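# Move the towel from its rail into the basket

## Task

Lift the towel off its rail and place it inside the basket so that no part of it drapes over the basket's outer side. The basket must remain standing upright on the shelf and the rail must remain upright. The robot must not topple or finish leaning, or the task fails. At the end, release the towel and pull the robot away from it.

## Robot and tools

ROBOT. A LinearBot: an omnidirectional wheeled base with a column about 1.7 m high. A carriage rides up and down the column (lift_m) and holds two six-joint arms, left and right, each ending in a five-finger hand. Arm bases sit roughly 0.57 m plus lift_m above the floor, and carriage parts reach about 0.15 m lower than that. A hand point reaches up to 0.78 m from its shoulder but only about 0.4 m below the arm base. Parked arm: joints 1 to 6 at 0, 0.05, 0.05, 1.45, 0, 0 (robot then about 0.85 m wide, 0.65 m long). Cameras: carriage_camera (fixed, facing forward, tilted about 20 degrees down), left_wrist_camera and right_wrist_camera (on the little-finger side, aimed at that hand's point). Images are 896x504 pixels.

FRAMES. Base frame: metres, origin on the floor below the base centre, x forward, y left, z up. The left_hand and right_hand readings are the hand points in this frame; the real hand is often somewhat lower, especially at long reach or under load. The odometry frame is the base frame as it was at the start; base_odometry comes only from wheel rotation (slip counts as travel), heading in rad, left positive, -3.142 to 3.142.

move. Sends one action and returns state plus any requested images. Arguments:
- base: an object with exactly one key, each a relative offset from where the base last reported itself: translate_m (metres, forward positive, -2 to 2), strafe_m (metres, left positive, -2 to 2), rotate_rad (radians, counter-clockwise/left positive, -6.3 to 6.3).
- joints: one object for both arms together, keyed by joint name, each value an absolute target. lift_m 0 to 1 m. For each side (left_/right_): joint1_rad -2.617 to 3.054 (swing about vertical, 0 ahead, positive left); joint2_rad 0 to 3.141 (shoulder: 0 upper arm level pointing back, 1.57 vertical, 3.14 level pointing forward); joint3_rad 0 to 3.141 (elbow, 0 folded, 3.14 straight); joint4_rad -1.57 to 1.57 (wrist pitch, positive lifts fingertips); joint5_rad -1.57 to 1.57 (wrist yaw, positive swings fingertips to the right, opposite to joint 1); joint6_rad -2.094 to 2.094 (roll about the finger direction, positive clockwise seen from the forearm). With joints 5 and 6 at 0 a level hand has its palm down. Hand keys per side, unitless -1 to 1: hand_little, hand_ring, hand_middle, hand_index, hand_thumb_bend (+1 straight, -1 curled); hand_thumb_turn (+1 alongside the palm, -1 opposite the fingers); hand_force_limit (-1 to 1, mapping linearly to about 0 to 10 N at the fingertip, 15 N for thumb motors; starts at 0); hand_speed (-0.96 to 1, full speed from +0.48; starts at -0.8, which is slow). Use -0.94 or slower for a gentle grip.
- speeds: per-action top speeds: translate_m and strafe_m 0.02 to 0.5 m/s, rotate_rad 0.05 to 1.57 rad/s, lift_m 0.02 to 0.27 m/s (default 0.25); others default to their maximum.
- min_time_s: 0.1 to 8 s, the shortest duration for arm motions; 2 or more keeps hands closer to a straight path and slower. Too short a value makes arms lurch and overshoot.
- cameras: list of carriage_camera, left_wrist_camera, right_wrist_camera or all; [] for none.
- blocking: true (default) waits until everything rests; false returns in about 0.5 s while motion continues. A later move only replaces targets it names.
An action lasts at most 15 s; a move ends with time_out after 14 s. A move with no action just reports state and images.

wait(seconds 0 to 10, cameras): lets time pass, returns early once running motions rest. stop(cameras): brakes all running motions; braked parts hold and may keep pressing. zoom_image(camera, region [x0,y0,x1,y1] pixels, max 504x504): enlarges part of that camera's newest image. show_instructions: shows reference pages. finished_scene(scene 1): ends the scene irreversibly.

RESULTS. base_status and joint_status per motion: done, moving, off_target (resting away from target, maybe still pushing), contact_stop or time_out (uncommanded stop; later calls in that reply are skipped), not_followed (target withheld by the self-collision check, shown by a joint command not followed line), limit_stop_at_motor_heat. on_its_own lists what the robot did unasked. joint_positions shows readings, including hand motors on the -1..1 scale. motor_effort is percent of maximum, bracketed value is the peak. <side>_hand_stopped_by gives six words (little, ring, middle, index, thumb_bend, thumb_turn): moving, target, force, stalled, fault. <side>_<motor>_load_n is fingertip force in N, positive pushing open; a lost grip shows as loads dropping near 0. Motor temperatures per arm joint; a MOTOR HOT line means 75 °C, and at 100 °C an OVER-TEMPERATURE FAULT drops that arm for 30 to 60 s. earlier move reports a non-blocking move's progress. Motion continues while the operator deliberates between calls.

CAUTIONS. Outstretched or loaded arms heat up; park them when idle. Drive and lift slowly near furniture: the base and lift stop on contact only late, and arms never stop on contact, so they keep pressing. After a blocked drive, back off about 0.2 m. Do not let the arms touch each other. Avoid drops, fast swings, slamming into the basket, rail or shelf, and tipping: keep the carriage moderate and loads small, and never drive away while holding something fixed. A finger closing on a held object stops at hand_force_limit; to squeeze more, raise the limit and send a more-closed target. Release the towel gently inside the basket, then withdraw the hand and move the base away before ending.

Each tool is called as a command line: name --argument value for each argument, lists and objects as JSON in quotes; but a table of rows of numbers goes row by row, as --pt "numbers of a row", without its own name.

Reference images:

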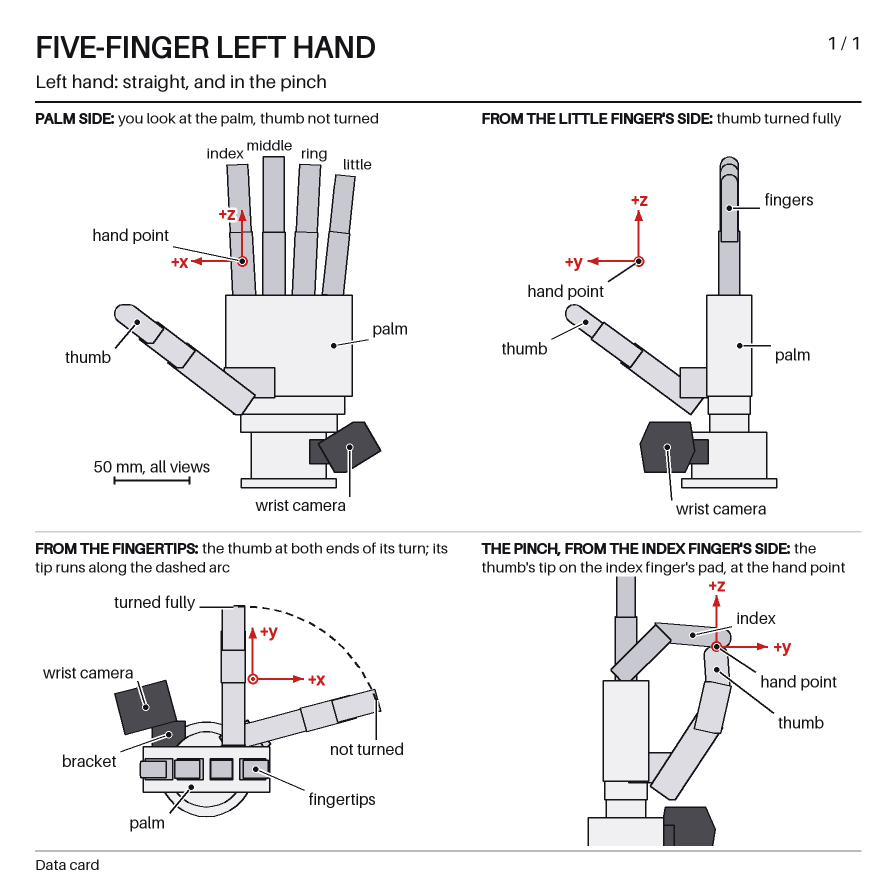

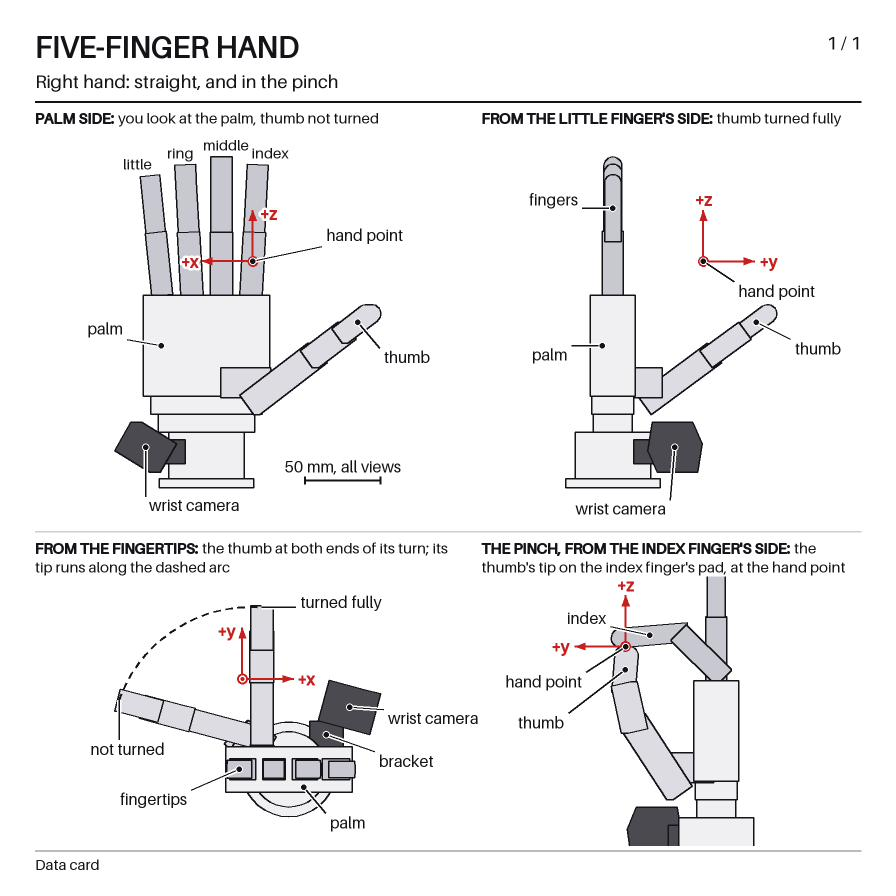

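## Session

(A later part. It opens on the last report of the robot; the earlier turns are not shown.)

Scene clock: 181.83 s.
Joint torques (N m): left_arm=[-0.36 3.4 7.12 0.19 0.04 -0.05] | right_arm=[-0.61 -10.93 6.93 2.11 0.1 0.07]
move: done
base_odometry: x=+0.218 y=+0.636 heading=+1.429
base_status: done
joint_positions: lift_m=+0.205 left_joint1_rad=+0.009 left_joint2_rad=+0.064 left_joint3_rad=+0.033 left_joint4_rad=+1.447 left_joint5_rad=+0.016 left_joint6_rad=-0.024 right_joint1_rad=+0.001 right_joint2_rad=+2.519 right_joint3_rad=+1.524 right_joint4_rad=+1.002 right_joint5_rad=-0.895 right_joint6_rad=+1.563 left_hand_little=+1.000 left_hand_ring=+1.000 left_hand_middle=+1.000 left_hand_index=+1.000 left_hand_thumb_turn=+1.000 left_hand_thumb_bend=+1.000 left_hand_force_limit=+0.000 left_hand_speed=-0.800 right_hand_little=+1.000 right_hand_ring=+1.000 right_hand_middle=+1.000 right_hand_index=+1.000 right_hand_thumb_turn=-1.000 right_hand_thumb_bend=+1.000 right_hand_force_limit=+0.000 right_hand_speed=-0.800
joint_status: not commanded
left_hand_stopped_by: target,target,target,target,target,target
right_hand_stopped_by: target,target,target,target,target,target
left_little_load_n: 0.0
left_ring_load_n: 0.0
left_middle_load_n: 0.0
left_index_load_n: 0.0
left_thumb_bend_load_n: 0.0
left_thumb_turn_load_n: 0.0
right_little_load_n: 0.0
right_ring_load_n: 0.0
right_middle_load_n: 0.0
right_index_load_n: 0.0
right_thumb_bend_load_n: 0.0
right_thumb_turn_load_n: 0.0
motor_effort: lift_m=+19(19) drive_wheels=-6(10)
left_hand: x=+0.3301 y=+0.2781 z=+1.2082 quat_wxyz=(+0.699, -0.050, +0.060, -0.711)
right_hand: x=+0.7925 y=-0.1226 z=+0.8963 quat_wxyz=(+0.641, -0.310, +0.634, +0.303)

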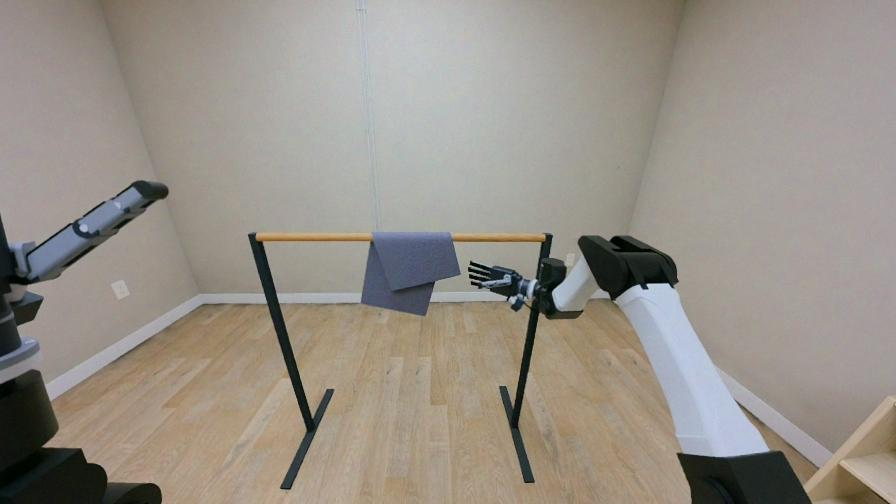

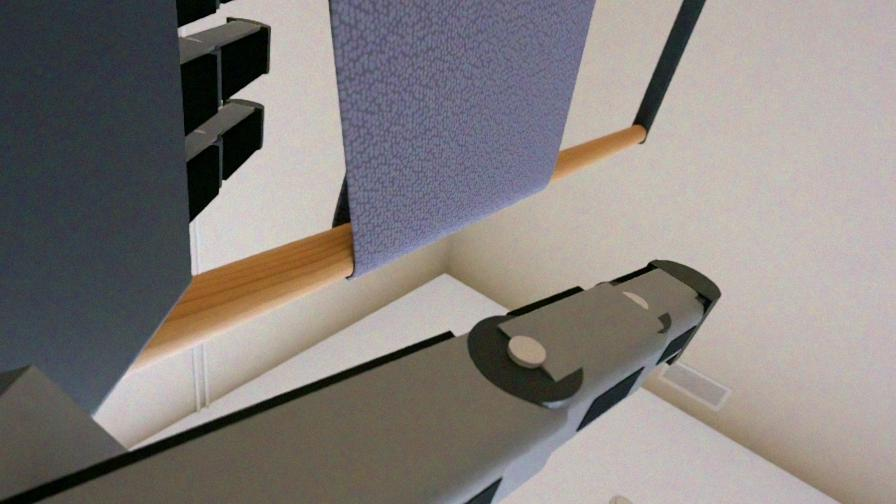

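move --base '{"translate_m": 0.05}' --speeds '{"translate_m": 0.05}' --cameras '["carriage_camera", "right_wrist_camera"]'

zoom_image --camera "carriage_camera" --region '[400, 180, 600, 320]'

Scene clock: 196.70 s.
Joint torques (N m): left_arm=[-0.35 3.55 7.09 0.19 0.04 -0.05] | right_arm=[-0.39 -10.69 6.84 2.05 0.04 0.11]
move: done
base_odometry: x=+0.225 y=+0.686 heading=+1.428
base_status: done
joint_positions: lift_m=+0.205 left_joint1_rad=+0.009 left_joint2_rad=+0.064 left_joint3_rad=+0.033 left_joint4_rad=+1.447 left_joint5_rad=+0.016 left_joint6_rad=-0.024 right_joint1_rad=+0.001 right_joint2_rad=+2.519 right_joint3_rad=+1.524 right_joint4_rad=+1.002 right_joint5_rad=-0.896 right_joint6_rad=+1.563 left_hand_little=+1.000 left_hand_ring=+1.000 left_hand_middle=+1.000 left_hand_index=+1.000 left_hand_thumb_turn=+1.000 left_hand_thumb_bend=+1.000 left_hand_force_limit=+0.000 left_hand_speed=-0.800 right_hand_little=+1.000 right_hand_ring=+1.000 right_hand_middle=+1.000 right_hand_index=+1.000 right_hand_thumb_turn=-1.000 right_hand_thumb_bend=+1.000 right_hand_force_limit=+0.000 right_hand_speed=-0.800
joint_status: not commanded
left_hand_stopped_by: target,target,target,target,target,target
right_hand_stopped_by: target,target,target,target,target,target
left_little_load_n: 0.0
left_ring_load_n: 0.0
left_middle_load_n: -0.5
left_index_load_n: 0.0
left_thumb_bend_load_n: 0.0
left_thumb_turn_load_n: 0.0
right_little_load_n: 0.0
right_ring_load_n: 0.0
right_middle_load_n: 0.0
right_index_load_n: 0.0
right_thumb_bend_load_n: 0.0
right_thumb_turn_load_n: 0.0
motor_effort: lift_m=+19(19) drive_wheels=-6(12)
left_hand: x=+0.3299 y=+0.2781 z=+1.2082 quat_wxyz=(+0.699, -0.050, +0.059, -0.711)
right_hand: x=+0.7923 y=-0.1226 z=+0.8963 quat_wxyz=(+0.641, -0.310, +0.633, +0.303)

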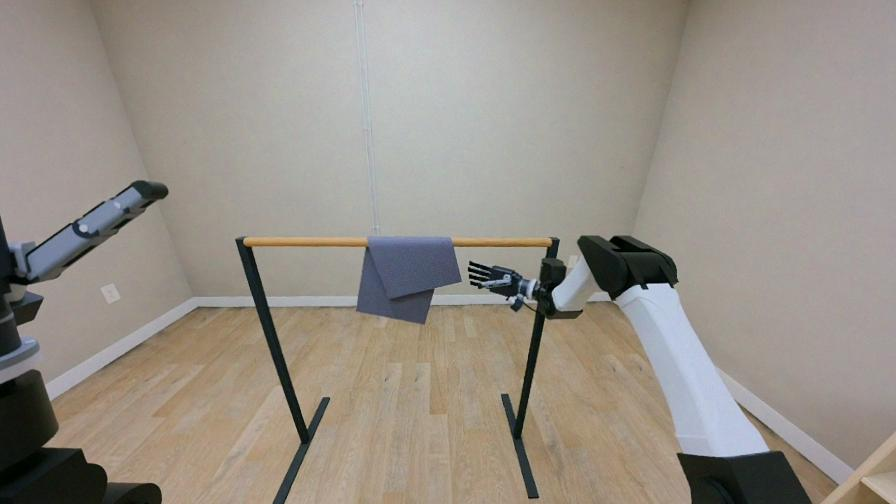

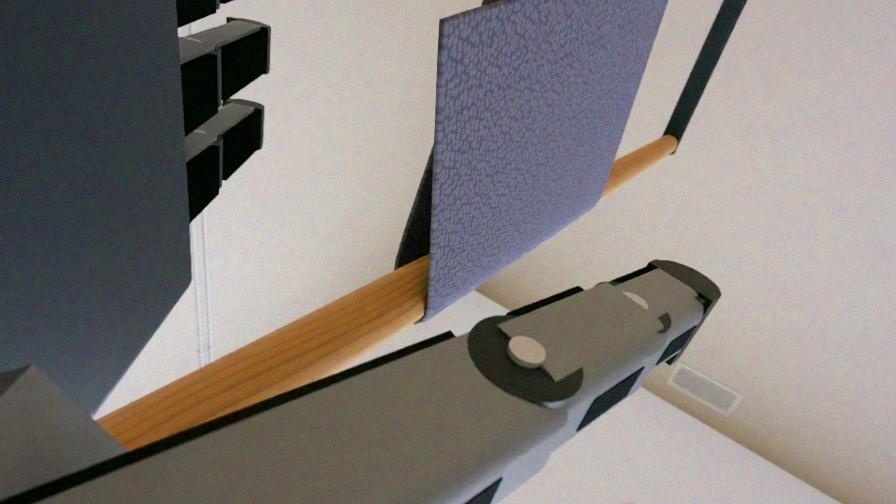

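Scaled by 2.520 from the camera's image (finer frame: 1280x720).

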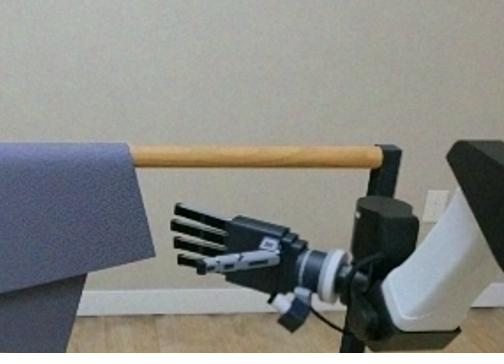

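move --base '{"translate_m": 0.015}' --speeds '{"translate_m": 0.05}' --cameras '[]'

move --base '{"strafe_m": 0.05}' --speeds '{"strafe_m": 0.05}' --cameras '["carriage_camera", "right_wrist_camera"]'

zoom_image --camera "carriage_camera" --region '[400, 180, 600, 320]'

Scene clock: 206.73 s.
Joint torques (N m): left_arm=[-0.35 3.43 6.87 0.19 0.04 -0.05] | right_arm=[-0.62 -10.86 6.75 2.1 0.13 0.11]
move: done
base_odometry: x=+0.228 y=+0.701 heading=+1.427
base_status: done
joint_positions: lift_m=+0.205 left_joint1_rad=+0.009 left_joint2_rad=+0.064 left_joint3_rad=+0.033 left_joint4_rad=+1.448 left_joint5_rad=+0.016 left_joint6_rad=-0.024 right_joint1_rad=+0.001 right_joint2_rad=+2.519 right_joint3_rad=+1.524 right_joint4_rad=+1.002 right_joint5_rad=-0.897 right_joint6_rad=+1.563 left_hand_little=+1.000 left_hand_ring=+1.000 left_hand_middle=+1.000 left_hand_index=+1.000 left_hand_thumb_turn=+1.000 left_hand_thumb_bend=+1.000 left_hand_force_limit=+0.000 left_hand_speed=-0.800 right_hand_little=+1.000 right_hand_ring=+1.000 right_hand_middle=+1.000 right_hand_index=+1.000 right_hand_thumb_turn=-1.000 right_hand_thumb_bend=+1.000 right_hand_force_limit=+0.000 right_hand_speed=-0.800
joint_status: not commanded
left_hand_stopped_by: target,target,target,target,target,target
right_hand_stopped_by: target,target,target,target,target,target
left_little_load_n: 0.0
left_ring_load_n: 0.0
left_middle_load_n: 0.0
left_index_load_n: 0.0
left_thumb_bend_load_n: 0.0
left_thumb_turn_load_n: 0.0
right_little_load_n: 0.0
right_ring_load_n: 0.0
right_middle_load_n: 0.0
right_index_load_n: 0.0
right_thumb_bend_load_n: 0.0
right_thumb_turn_load_n: -0.5
motor_effort: lift_m=+19(19) drive_wheels=-4(12)
left_hand: x=+0.3298 y=+0.2781 z=+1.2083 quat_wxyz=(+0.699, -0.050, +0.059, -0.711)
right_hand: x=+0.7922 y=-0.1225 z=+0.8963 quat_wxyz=(+0.641, -0.311, +0.633, +0.303)

Scene clock: 208.23 s.
Joint torques (N m): left_arm=[-0.32 3.58 6.78 0.19 0.04 -0.04] | right_arm=[-0.59 -10.71 7.01 2.14 0.11 0.11]
move: done
base_odometry: x=+0.178 y=+0.708 heading=+1.427
base_status: done
joint_positions: lift_m=+0.205 left_joint1_rad=+0.009 left_joint2_rad=+0.064 left_joint3_rad=+0.033 left_joint4_rad=+1.448 left_joint5_rad=+0.016 left_joint6_rad=-0.024 right_joint1_rad=+0.001 right_joint2_rad=+2.519 right_joint3_rad=+1.524 right_joint4_rad=+1.002 right_joint5_rad=-0.897 right_joint6_rad=+1.563 left_hand_little=+1.000 left_hand_ring=+1.000 left_hand_middle=+1.000 left_hand_index=+1.000 left_hand_thumb_turn=+1.000 left_hand_thumb_bend=+1.000 left_hand_force_limit=+0.000 left_hand_speed=-0.800 right_hand_little=+1.000 right_hand_ring=+1.000 right_hand_middle=+1.000 right_hand_index=+1.000 right_hand_thumb_turn=-1.000 right_hand_thumb_bend=+1.000 right_hand_force_limit=+0.000 right_hand_speed=-0.800
joint_status: not commanded
left_hand_stopped_by: target,target,target,target,target,target
right_hand_stopped_by: target,target,target,target,target,target
left_little_load_n: 0.0
left_ring_load_n: 0.0
left_middle_load_n: 0.0
left_index_load_n: 0.0
left_thumb_bend_load_n: 0.0
left_thumb_turn_load_n: 0.0
right_little_load_n: 0.0
right_ring_load_n: 0.0
right_middle_load_n: 0.0
right_index_load_n: 0.0
right_thumb_bend_load_n: 0.0
right_thumb_turn_load_n: -0.5
motor_effort: lift_m=+19(19) drive_wheels=+3(8)
left_hand: x=+0.3298 y=+0.2781 z=+1.2083 quat_wxyz=(+0.699, -0.050, +0.059, -0.711)
right_hand: x=+0.7922 y=-0.1227 z=+0.8963 quat_wxyz=(+0.641, -0.311, +0.633, +0.303)

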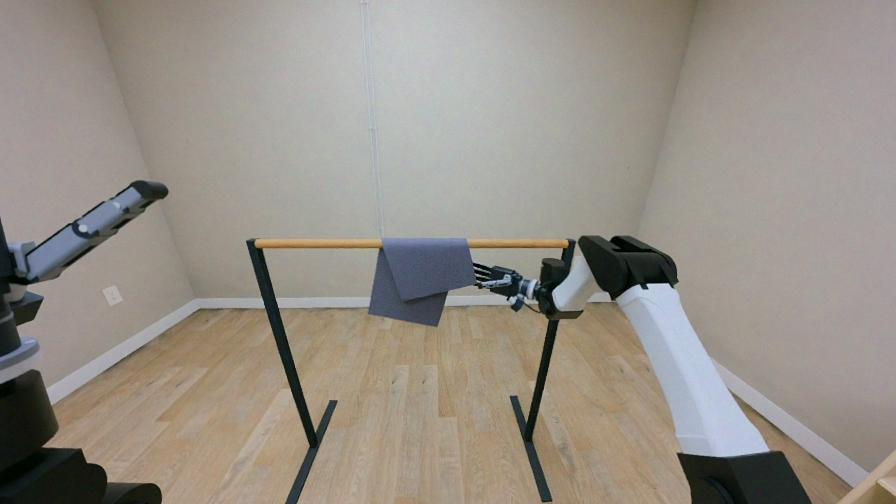

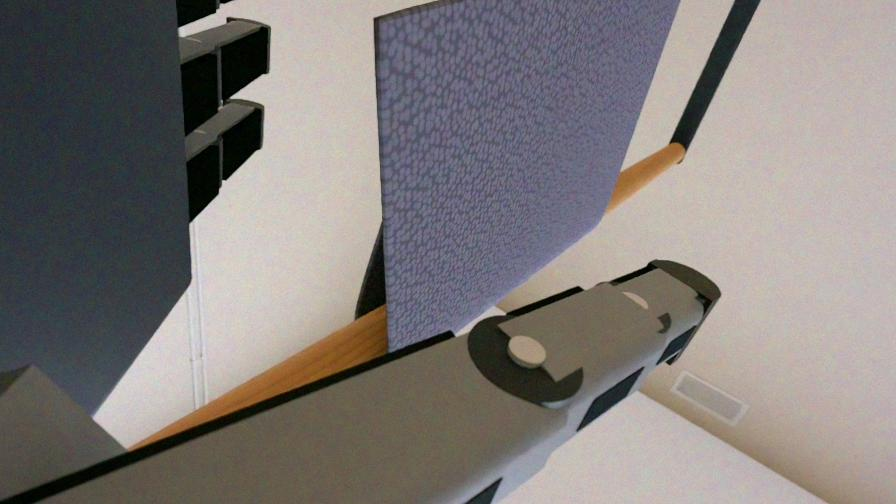

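Scaled by 2.520 from the camera's image (finer frame: 1280x720).

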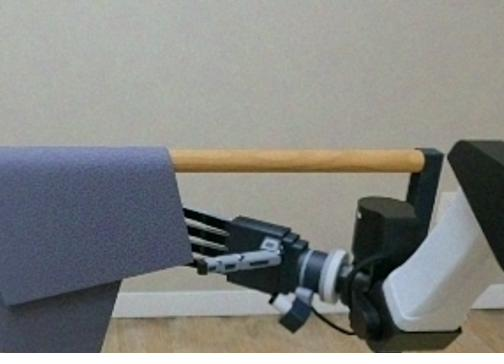

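move --base '{"strafe_m": 0.04}' --speeds '{"strafe_m": 0.05}' --cameras '["carriage_camera", "right_wrist_camera"]'

zoom_image --camera "carriage_camera" --region '[400, 180, 600, 320]'

Scene clock: 212.57 s.
Joint torques (N m): left_arm=[-0.34 3.58 6.91 0.13 0.03 -0.04] | right_arm=[-0.42 -10.86 6.95 2.06 0.09 0.11]
move: done
base_odometry: x=+0.139 y=+0.714 heading=+1.427
base_status: done
joint_positions: lift_m=+0.205 left_joint1_rad=+0.009 left_joint2_rad=+0.064 left_joint3_rad=+0.033 left_joint4_rad=+1.448 left_joint5_rad=+0.016 left_joint6_rad=-0.024 right_joint1_rad=+0.000 right_joint2_rad=+2.519 right_joint3_rad=+1.524 right_joint4_rad=+1.003 right_joint5_rad=-0.897 right_joint6_rad=+1.563 left_hand_little=+1.000 left_hand_ring=+1.000 left_hand_middle=+1.000 left_hand_index=+1.000 left_hand_thumb_turn=+1.000 left_hand_thumb_bend=+1.000 left_hand_force_limit=+0.000 left_hand_speed=-0.800 right_hand_little=+1.000 right_hand_ring=+1.000 right_hand_middle=+1.000 right_hand_index=+1.000 right_hand_thumb_turn=-1.000 right_hand_thumb_bend=+1.000 right_hand_force_limit=+0.000 right_hand_speed=-0.800
joint_status: not commanded
left_hand_stopped_by: target,target,target,target,target,target
right_hand_stopped_by: target,target,target,target,target,target
left_little_load_n: 0.0
left_ring_load_n: 0.0
left_middle_load_n: 0.0
left_index_load_n: 0.0
left_thumb_bend_load_n: 0.0
left_thumb_turn_load_n: 0.0
right_little_load_n: 0.0
right_ring_load_n: 0.0
right_middle_load_n: 0.0
right_index_load_n: 0.0
right_thumb_bend_load_n: 0.0
right_thumb_turn_load_n: -0.5
motor_effort: lift_m=+19(19) drive_wheels=-2(11)
left_hand: x=+0.3298 y=+0.2781 z=+1.2083 quat_wxyz=(+0.699, -0.050, +0.059, -0.711)
right_hand: x=+0.7923 y=-0.1231 z=+0.8963 quat_wxyz=(+0.641, -0.310, +0.633, +0.303)

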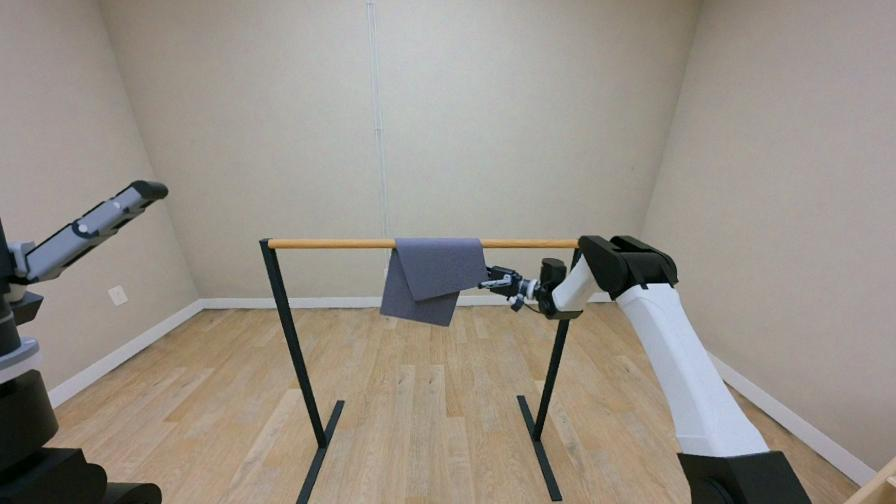

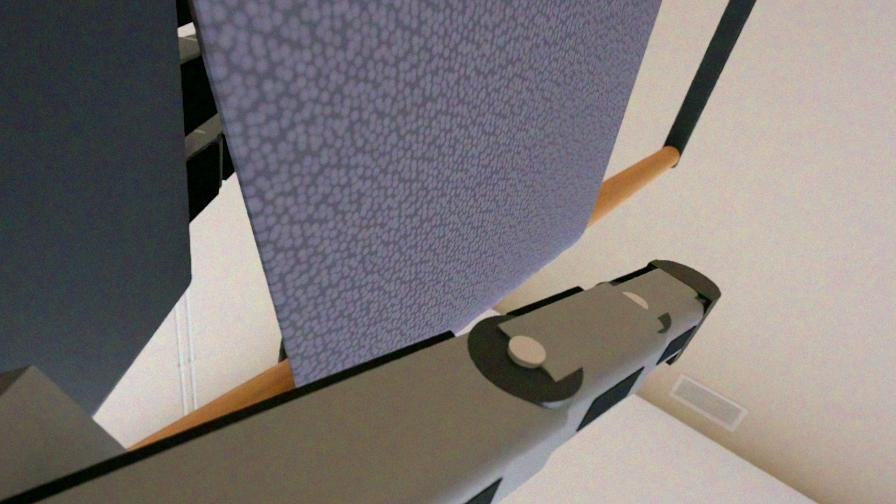

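Scaled by 2.520 from the camera's image (finer frame: 1280x720).

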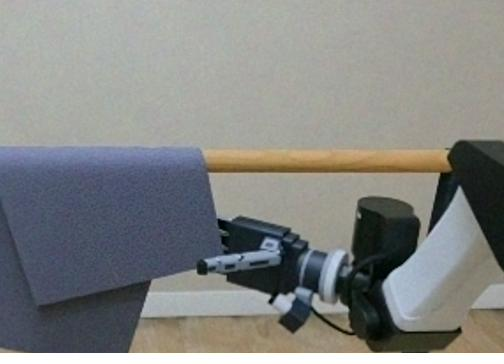

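move --base '{"strafe_m": 0.014}' --speeds '{"strafe_m": 0.05}' --cameras '[]'

move --joints '{"right_hand_index": 0.0, "right_hand_middle": 0.0}' --cameras '["carriage_camera", "right_wrist_camera"]'

zoom_image --camera "carriage_camera" --region '[400, 180, 600, 320]'

Scene clock: 226.93 s.
Joint torques (N m): left_arm=[-0.32 3.54 6.84 0.25 0.03 -0.05] | right_arm=[-0.88 -10.84 6.76 2.09 0.11 0.11]
move: done
base_odometry: x=+0.125 y=+0.717 heading=+1.427
base_status: done
joint_positions: lift_m=+0.205 left_joint1_rad=+0.009 left_joint2_rad=+0.064 left_joint3_rad=+0.033 left_joint4_rad=+1.447 left_joint5_rad=+0.016 left_joint6_rad=-0.024 right_joint1_rad=+0.001 right_joint2_rad=+2.519 right_joint3_rad=+1.524 right_joint4_rad=+1.003 right_joint5_rad=-0.897 right_joint6_rad=+1.563 left_hand_little=+1.000 left_hand_ring=+1.000 left_hand_middle=+1.000 left_hand_index=+1.000 left_hand_thumb_turn=+1.000 left_hand_thumb_bend=+1.000 left_hand_force_limit=+0.000 left_hand_speed=-0.800 right_hand_little=+1.000 right_hand_ring=+1.000 right_hand_middle=+1.000 right_hand_index=+1.000 right_hand_thumb_turn=-1.000 right_hand_thumb_bend=+1.000 right_hand_force_limit=+0.000 right_hand_speed=-0.800
joint_status: not commanded
left_hand_stopped_by: target,target,target,target,target,target
right_hand_stopped_by: target,target,target,target,target,target
left_little_load_n: 0.0
left_ring_load_n: 0.0
left_middle_load_n: 0.0
left_index_load_n: 0.0
left_thumb_bend_load_n: 0.0
left_thumb_turn_load_n: 0.0
right_little_load_n: 0.0
right_ring_load_n: 0.0
right_middle_load_n: 0.0
right_index_load_n: 0.0
right_thumb_bend_load_n: -0.5
right_thumb_turn_load_n: -0.5
motor_effort: lift_m=+19(19) drive_wheels=-2(10)
left_hand: x=+0.3299 y=+0.2781 z=+1.2082 quat_wxyz=(+0.699, -0.050, +0.060, -0.711)
right_hand: x=+0.7922 y=-0.1227 z=+0.8963 quat_wxyz=(+0.641, -0.311, +0.633, +0.303)

Scene clock: 229.23 s.
Joint torques (N m): left_arm=[-0.34 3.54 6.95 0.19 0.03 -0.04] | right_arm=[-0.58 -10.93 6.71 2.04 0.06 0.15]
move: done
base_odometry: x=+0.125 y=+0.717 heading=+1.427
base_status: not commanded
joint_positions: lift_m=+0.205 left_joint1_rad=+0.009 left_joint2_rad=+0.064 left_joint3_rad=+0.033 left_joint4_rad=+1.447 left_joint5_rad=+0.016 left_joint6_rad=-0.024 right_joint1_rad=+0.001 right_joint2_rad=+2.519 right_joint3_rad=+1.524 right_joint4_rad=+1.003 right_joint5_rad=-0.897 right_joint6_rad=+1.563 left_hand_little=+1.000 left_hand_ring=+1.000 left_hand_middle=+1.000 left_hand_index=+1.000 left_hand_thumb_turn=+1.000 left_hand_thumb_bend=+1.000 left_hand_force_limit=+0.000 left_hand_speed=-0.800 right_hand_little=+1.000 right_hand_ring=+1.000 right_hand_middle=+0.000 right_hand_index=+0.000 right_hand_thumb_turn=-1.000 right_hand_thumb_bend=+1.000 right_hand_force_limit=+0.000 right_hand_speed=-0.800
joint_status: all done
left_hand_stopped_by: target,target,target,target,target,target
right_hand_stopped_by: target,target,target,target,target,target
left_little_load_n: 0.0
left_ring_load_n: 0.0
left_middle_load_n: 0.0
left_index_load_n: 0.0
left_thumb_bend_load_n: 0.0
left_thumb_turn_load_n: 0.0
right_little_load_n: 0.0
right_ring_load_n: 0.0
right_middle_load_n: 0.0
right_index_load_n: 0.0
right_thumb_bend_load_n: 0.0
right_thumb_turn_load_n: -0.5
motor_effort: lift_m=+19(19) drive_wheels=-2(2)
left_hand: x=+0.3299 y=+0.2781 z=+1.2082 quat_wxyz=(+0.699, -0.050, +0.060, -0.711)
right_hand: x=+0.7922 y=-0.1227 z=+0.8964 quat_wxyz=(+0.641, -0.310, +0.633, +0.303)

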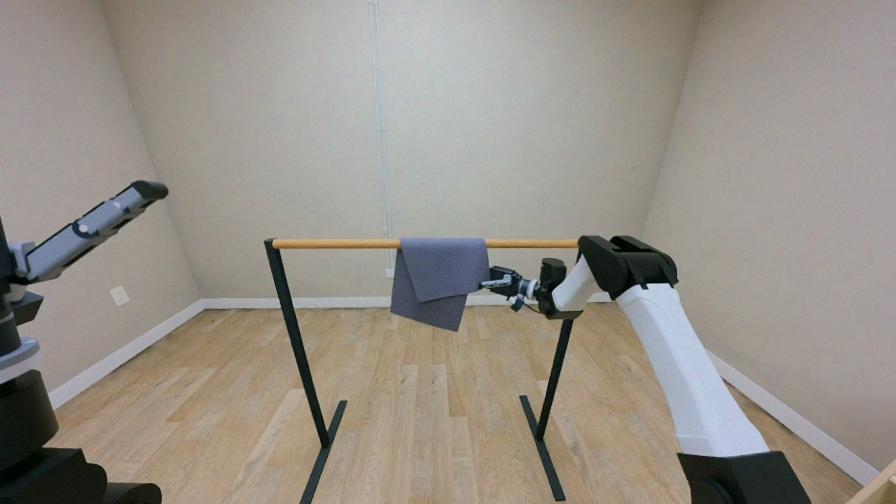

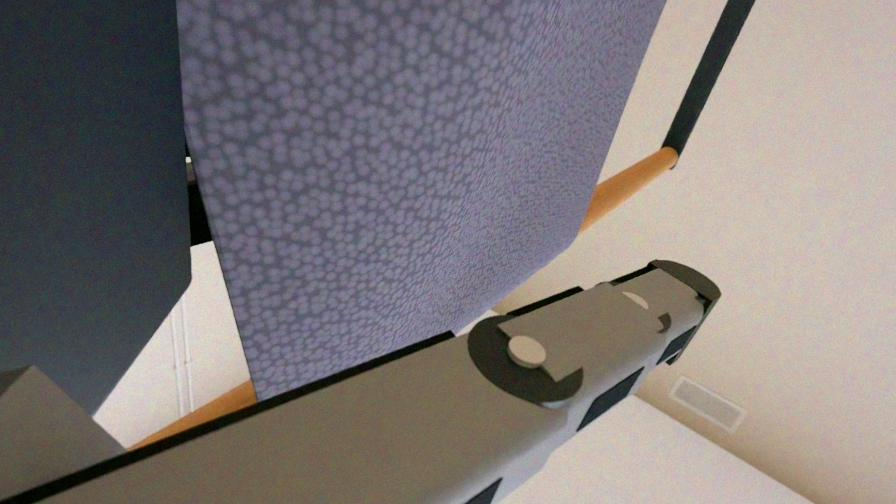

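Scaled by 2.520 from the camera's image (finer frame: 1280x720).

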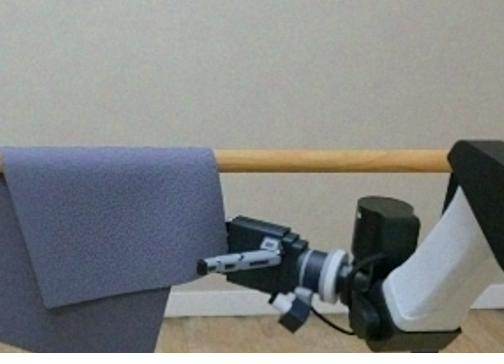

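move --joints '{"right_hand_thumb_bend": -0.6, "right_hand_speed": -0.88, "right_hand_force_limit": -0.3}' --cameras '["carriage_camera", "right_wrist_camera"]'

zoom_image --camera "carriage_camera" --region '[400, 180, 600, 320]'

Scene clock: 245.73 s.
Joint torques (N m): left_arm=[-0.31 3.51 6.97 0.17 0.04 -0.05] | right_arm=[-0.68 -10.71 6.97 2.11 0.04 0.1]
move: done
base_odometry: x=+0.125 y=+0.717 heading=+1.427
base_status: not commanded
joint_positions: lift_m=+0.205 left_joint1_rad=+0.009 left_joint2_rad=+0.064 left_joint3_rad=+0.033 left_joint4_rad=+1.447 left_joint5_rad=+0.016 left_joint6_rad=-0.024 right_joint1_rad=+0.001 right_joint2_rad=+2.519 right_joint3_rad=+1.524 right_joint4_rad=+1.003 right_joint5_rad=-0.897 right_joint6_rad=+1.563 left_hand_little=+1.000 left_hand_ring=+1.000 left_hand_middle=+1.000 left_hand_index=+1.000 left_hand_thumb_turn=+1.000 left_hand_thumb_bend=+1.000 left_hand_force_limit=+0.000 left_hand_speed=-0.800 right_hand_little=+1.000 right_hand_ring=+1.000 right_hand_middle=+0.000 right_hand_index=+0.000 right_hand_thumb_turn=-1.000 right_hand_thumb_bend=-0.600 right_hand_force_limit=-0.300 right_hand_speed=-0.880
joint_status: all done
left_hand_stopped_by: target,target,target,target,target,target
right_hand_stopped_by: target,target,target,target,target,target
left_little_load_n: 0.0
left_ring_load_n: 0.0
left_middle_load_n: 0.0
left_index_load_n: 0.0
left_thumb_bend_load_n: 0.0
left_thumb_turn_load_n: 0.0
right_little_load_n: 0.0
right_ring_load_n: 0.0
right_middle_load_n: 0.0
right_index_load_n: 0.0
right_thumb_bend_load_n: 0.0
right_thumb_turn_load_n: 0.0
motor_effort: lift_m=+19(19) drive_wheels=-2(2)
left_hand: x=+0.3299 y=+0.2781 z=+1.2082 quat_wxyz=(+0.699, -0.050, +0.060, -0.711)
right_hand: x=+0.7922 y=-0.1227 z=+0.8964 quat_wxyz=(+0.641, -0.310, +0.633, +0.303)

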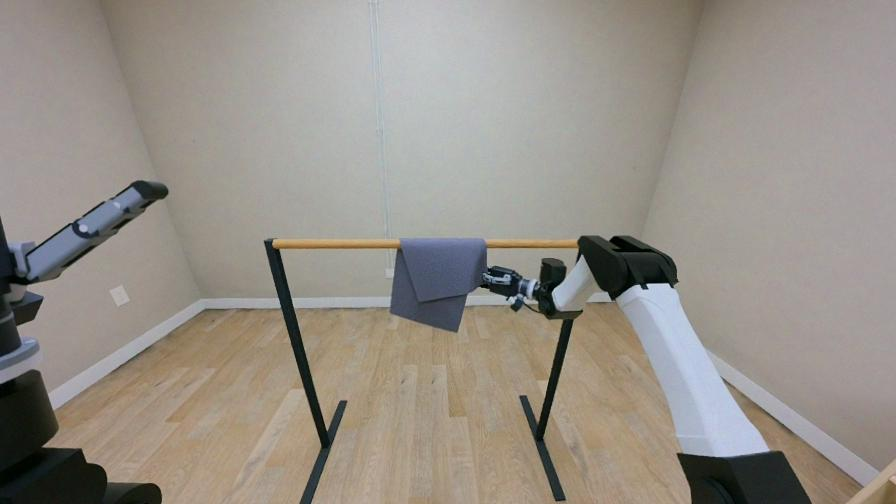

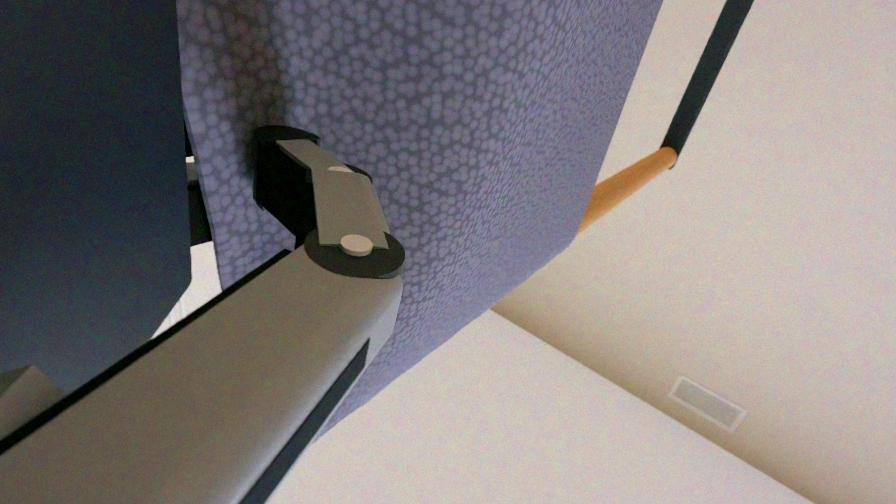

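Scaled by 2.520 from the camera's image (finer frame: 1280x720).

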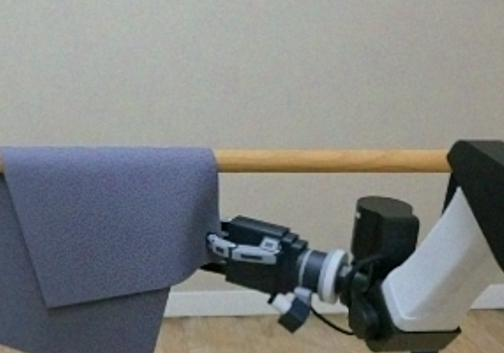

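move --joints '{"right_hand_thumb_bend": 0.0, "right_hand_speed": -0.8}' --cameras '[]'

move --joints '{"right_hand_index": -0.7, "right_hand_middle": -0.7, "right_hand_speed": -0.9, "right_hand_force_limit": -0.3}' --cameras '["carriage_camera", "right_wrist_camera"]'

zoom_image --camera "carriage_camera" --region '[400, 180, 600, 320]'

Scene clock: 257.80 s.
Joint torques (N m): left_arm=[-0.34 3.45 6.97 0.17 0.04 -0.05] | right_arm=[-0.75 -10.76 6.72 2.13 0.08 0.1]
move: done
base_odometry: x=+0.125 y=+0.717 heading=+1.427
base_status: not commanded
joint_positions: lift_m=+0.205 left_joint1_rad=+0.009 left_joint2_rad=+0.064 left_joint3_rad=+0.033 left_joint4_rad=+1.447 left_joint5_rad=+0.016 left_joint6_rad=-0.024 right_joint1_rad=+0.001 right_joint2_rad=+2.519 right_joint3_rad=+1.524 right_joint4_rad=+1.003 right_joint5_rad=-0.897 right_joint6_rad=+1.563 left_hand_little=+1.000 left_hand_ring=+1.000 left_hand_middle=+1.000 left_hand_index=+1.000 left_hand_thumb_turn=+1.000 left_hand_thumb_bend=+1.000 left_hand_force_limit=+0.000 left_hand_speed=-0.800 right_hand_little=+1.000 right_hand_ring=+1.000 right_hand_middle=+0.000 right_hand_index=+0.000 right_hand_thumb_turn=-1.000 right_hand_thumb_bend=+0.000 right_hand_force_limit=-0.300 right_hand_speed=-0.800
joint_status: all done
left_hand_stopped_by: target,target,target,target,target,target
right_hand_stopped_by: target,target,target,target,target,target
left_little_load_n: 0.0
left_ring_load_n: 0.0
left_middle_load_n: 0.0
left_index_load_n: 0.0
left_thumb_bend_load_n: 0.0
left_thumb_turn_load_n: 0.0
right_little_load_n: 0.0
right_ring_load_n: 0.0
right_middle_load_n: 0.0
right_index_load_n: 0.5
right_thumb_bend_load_n: 0.0
right_thumb_turn_load_n: 0.0
motor_effort: lift_m=+19(19) drive_wheels=-2(2)
left_hand: x=+0.3299 y=+0.2781 z=+1.2082 quat_wxyz=(+0.699, -0.050, +0.060, -0.711)
right_hand: x=+0.7922 y=-0.1227 z=+0.8964 quat_wxyz=(+0.641, -0.310, +0.633, +0.303)

Scene clock: 260.50 s.
Joint torques (N m): left_arm=[-0.31 3.48 6.91 0.17 0.04 -0.05] | right_arm=[-0.55 -10.74 7.01 2.11 0.09 0.14]
move: off_target
base_odometry: x=+0.125 y=+0.717 heading=+1.427
base_status: not commanded
joint_positions: lift_m=+0.205 left_joint1_rad=+0.009 left_joint2_rad=+0.064 left_joint3_rad=+0.033 left_joint4_rad=+1.447 left_joint5_rad=+0.016 left_joint6_rad=-0.024 right_joint1_rad=+0.001 right_joint2_rad=+2.519 right_joint3_rad=+1.524 right_joint4_rad=+1.003 right_joint5_rad=-0.897 right_joint6_rad=+1.564 left_hand_little=+1.000 left_hand_ring=+1.000 left_hand_middle=+1.000 left_hand_index=+1.000 left_hand_thumb_turn=+1.000 left_hand_thumb_bend=+1.000 left_hand_force_limit=+0.000 left_hand_speed=-0.800 right_hand_little=+1.000 right_hand_ring=+1.000 right_hand_middle=-0.202 right_hand_index=-0.212 right_hand_thumb_turn=-1.000 right_hand_thumb_bend=+0.000 right_hand_force_limit=-0.300 right_hand_speed=-0.900
joint_status: right_hand_middle off_target (ended at -0.202, target -0.700); right_hand_index off_target (ended at -0.212, target -0.700); the others done
left_hand_stopped_by: target,target,target,target,target,target
right_hand_stopped_by: target,target,force,force,target,target
left_little_load_n: 0.0
left_ring_load_n: 0.0
left_middle_load_n: 0.0
left_index_load_n: 0.0
left_thumb_bend_load_n: 0.0
left_thumb_turn_load_n: 0.0
right_little_load_n: 0.0
right_ring_load_n: 0.0
right_middle_load_n: 5.0
right_index_load_n: 4.0
right_thumb_bend_load_n: 1.5
right_thumb_turn_load_n: -0.5
motor_effort: lift_m=+19(19) drive_wheels=-2(2)
left_hand: x=+0.3299 y=+0.2781 z=+1.2082 quat_wxyz=(+0.699, -0.050, +0.060, -0.711)
right_hand: x=+0.7922 y=-0.1225 z=+0.8964 quat_wxyz=(+0.641, -0.310, +0.633, +0.303)

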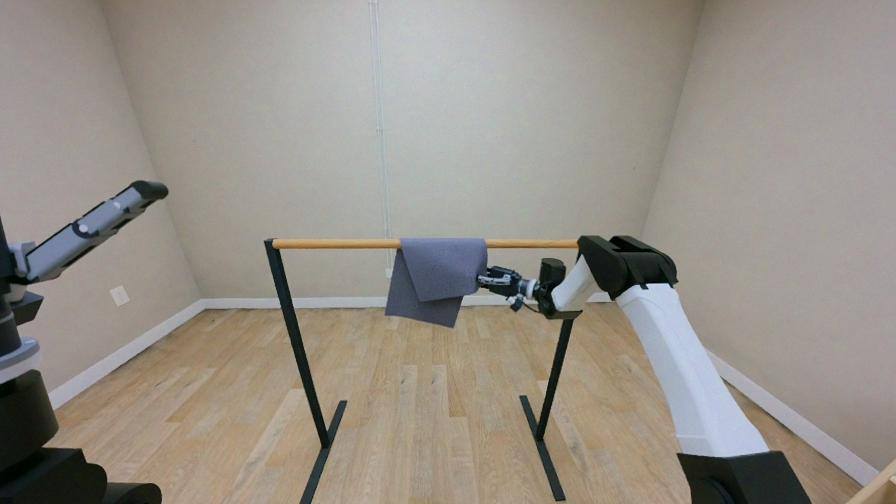

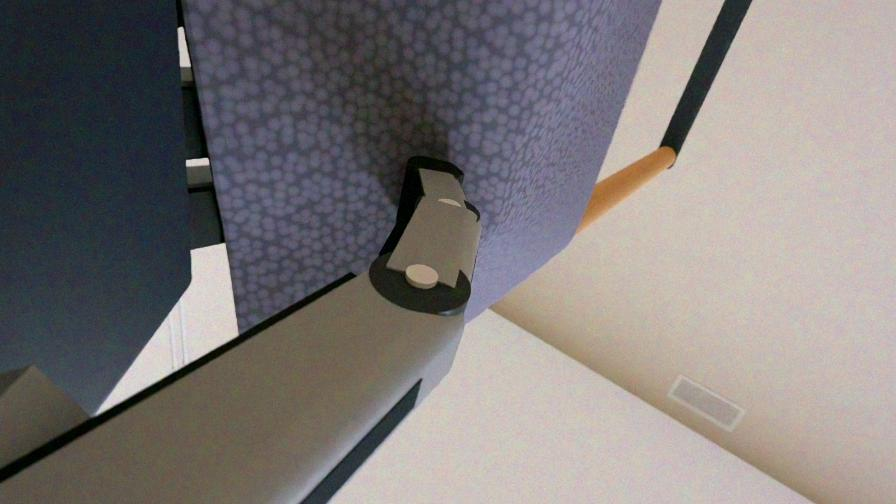

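Scaled by 2.520 from the camera's image (finer frame: 1280x720).

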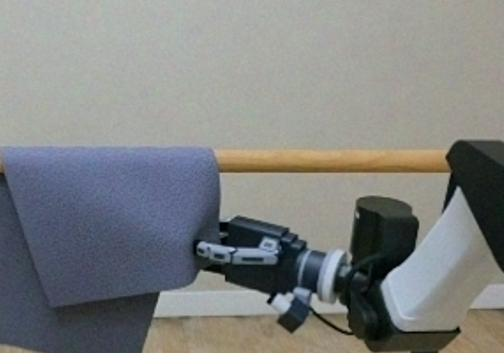

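move --base '{"translate_m": -0.05}' --joints '{"lift_m": 0.225}' --speeds '{"translate_m": 0.05, "lift_m": 0.02}' --cameras '["carriage_camera", "right_wrist_camera"]'

zoom_image --camera "carriage_camera" --region '[360, 180, 600, 350]'

Scene clock: 272.43 s.
Joint torques (N m): left_arm=[-0.34 3.54 6.86 0.21 0.03 -0.04] | right_arm=[-0.62 -10.89 6.64 2.1 0.04 0.09]
move: done
base_odometry: x=+0.118 y=+0.667 heading=+1.427
base_status: done
joint_positions: lift_m=+0.225 left_joint1_rad=+0.009 left_joint2_rad=+0.064 left_joint3_rad=+0.033 left_joint4_rad=+1.447 left_joint5_rad=+0.016 left_joint6_rad=-0.024 right_joint1_rad=+0.001 right_joint2_rad=+2.519 right_joint3_rad=+1.524 right_joint4_rad=+1.003 right_joint5_rad=-0.897 right_joint6_rad=+1.565 left_hand_little=+1.000 left_hand_ring=+1.000 left_hand_middle=+1.000 left_hand_index=+1.000 left_hand_thumb_turn=+1.000 left_hand_thumb_bend=+1.000 left_hand_force_limit=+0.000 left_hand_speed=-0.800 right_hand_little=+1.000 right_hand_ring=+1.000 right_hand_middle=-0.202 right_hand_index=-0.212 right_hand_thumb_turn=-1.000 right_hand_thumb_bend=+0.000 right_hand_force_limit=-0.300 right_hand_speed=-0.900
joint_status: all done
left_hand_stopped_by: target,target,target,target,target,target
right_hand_stopped_by: target,target,force,force,target,target
left_little_load_n: 0.0
left_ring_load_n: 0.0
left_middle_load_n: 0.0
left_index_load_n: 0.0
left_thumb_bend_load_n: 0.0
left_thumb_turn_load_n: 0.0
right_little_load_n: 0.0
right_ring_load_n: 0.0
right_middle_load_n: 5.0
right_index_load_n: 4.0
right_thumb_bend_load_n: 1.5
right_thumb_turn_load_n: -0.5
motor_effort: lift_m=+20(21) drive_wheels=-1(6)
left_hand: x=+0.3301 y=+0.2781 z=+1.2280 quat_wxyz=(+0.699, -0.050, +0.060, -0.711)
right_hand: x=+0.7922 y=-0.1226 z=+0.9165 quat_wxyz=(+0.641, -0.310, +0.633, +0.304)

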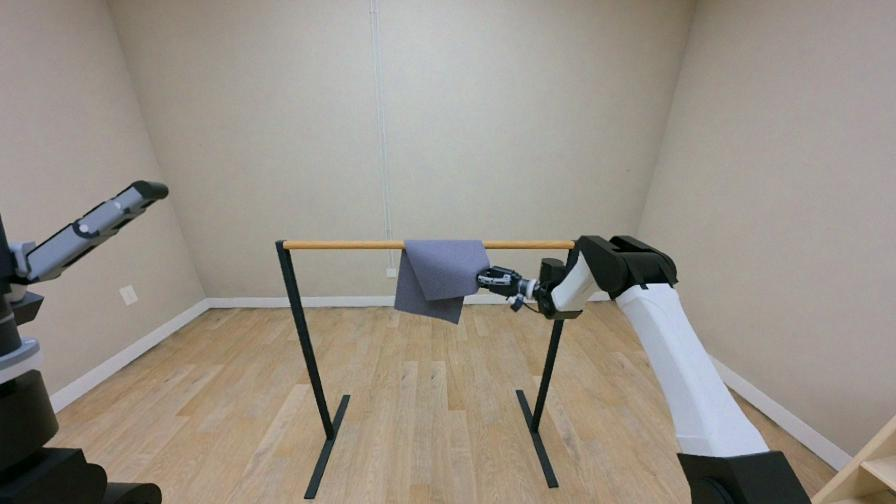

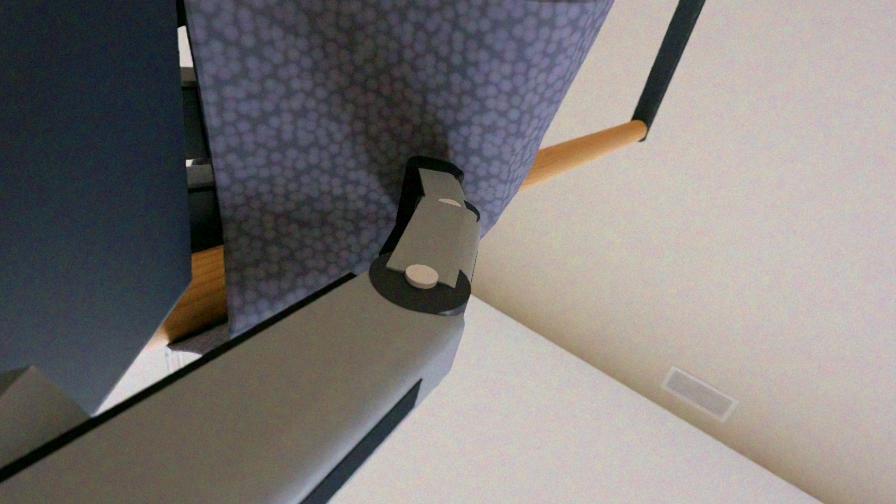

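Scaled by 2.100 from the camera's image (finer frame: 1280x720).

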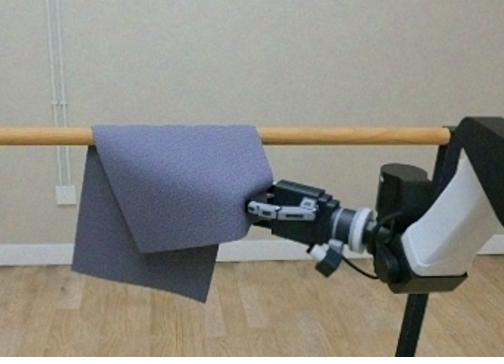

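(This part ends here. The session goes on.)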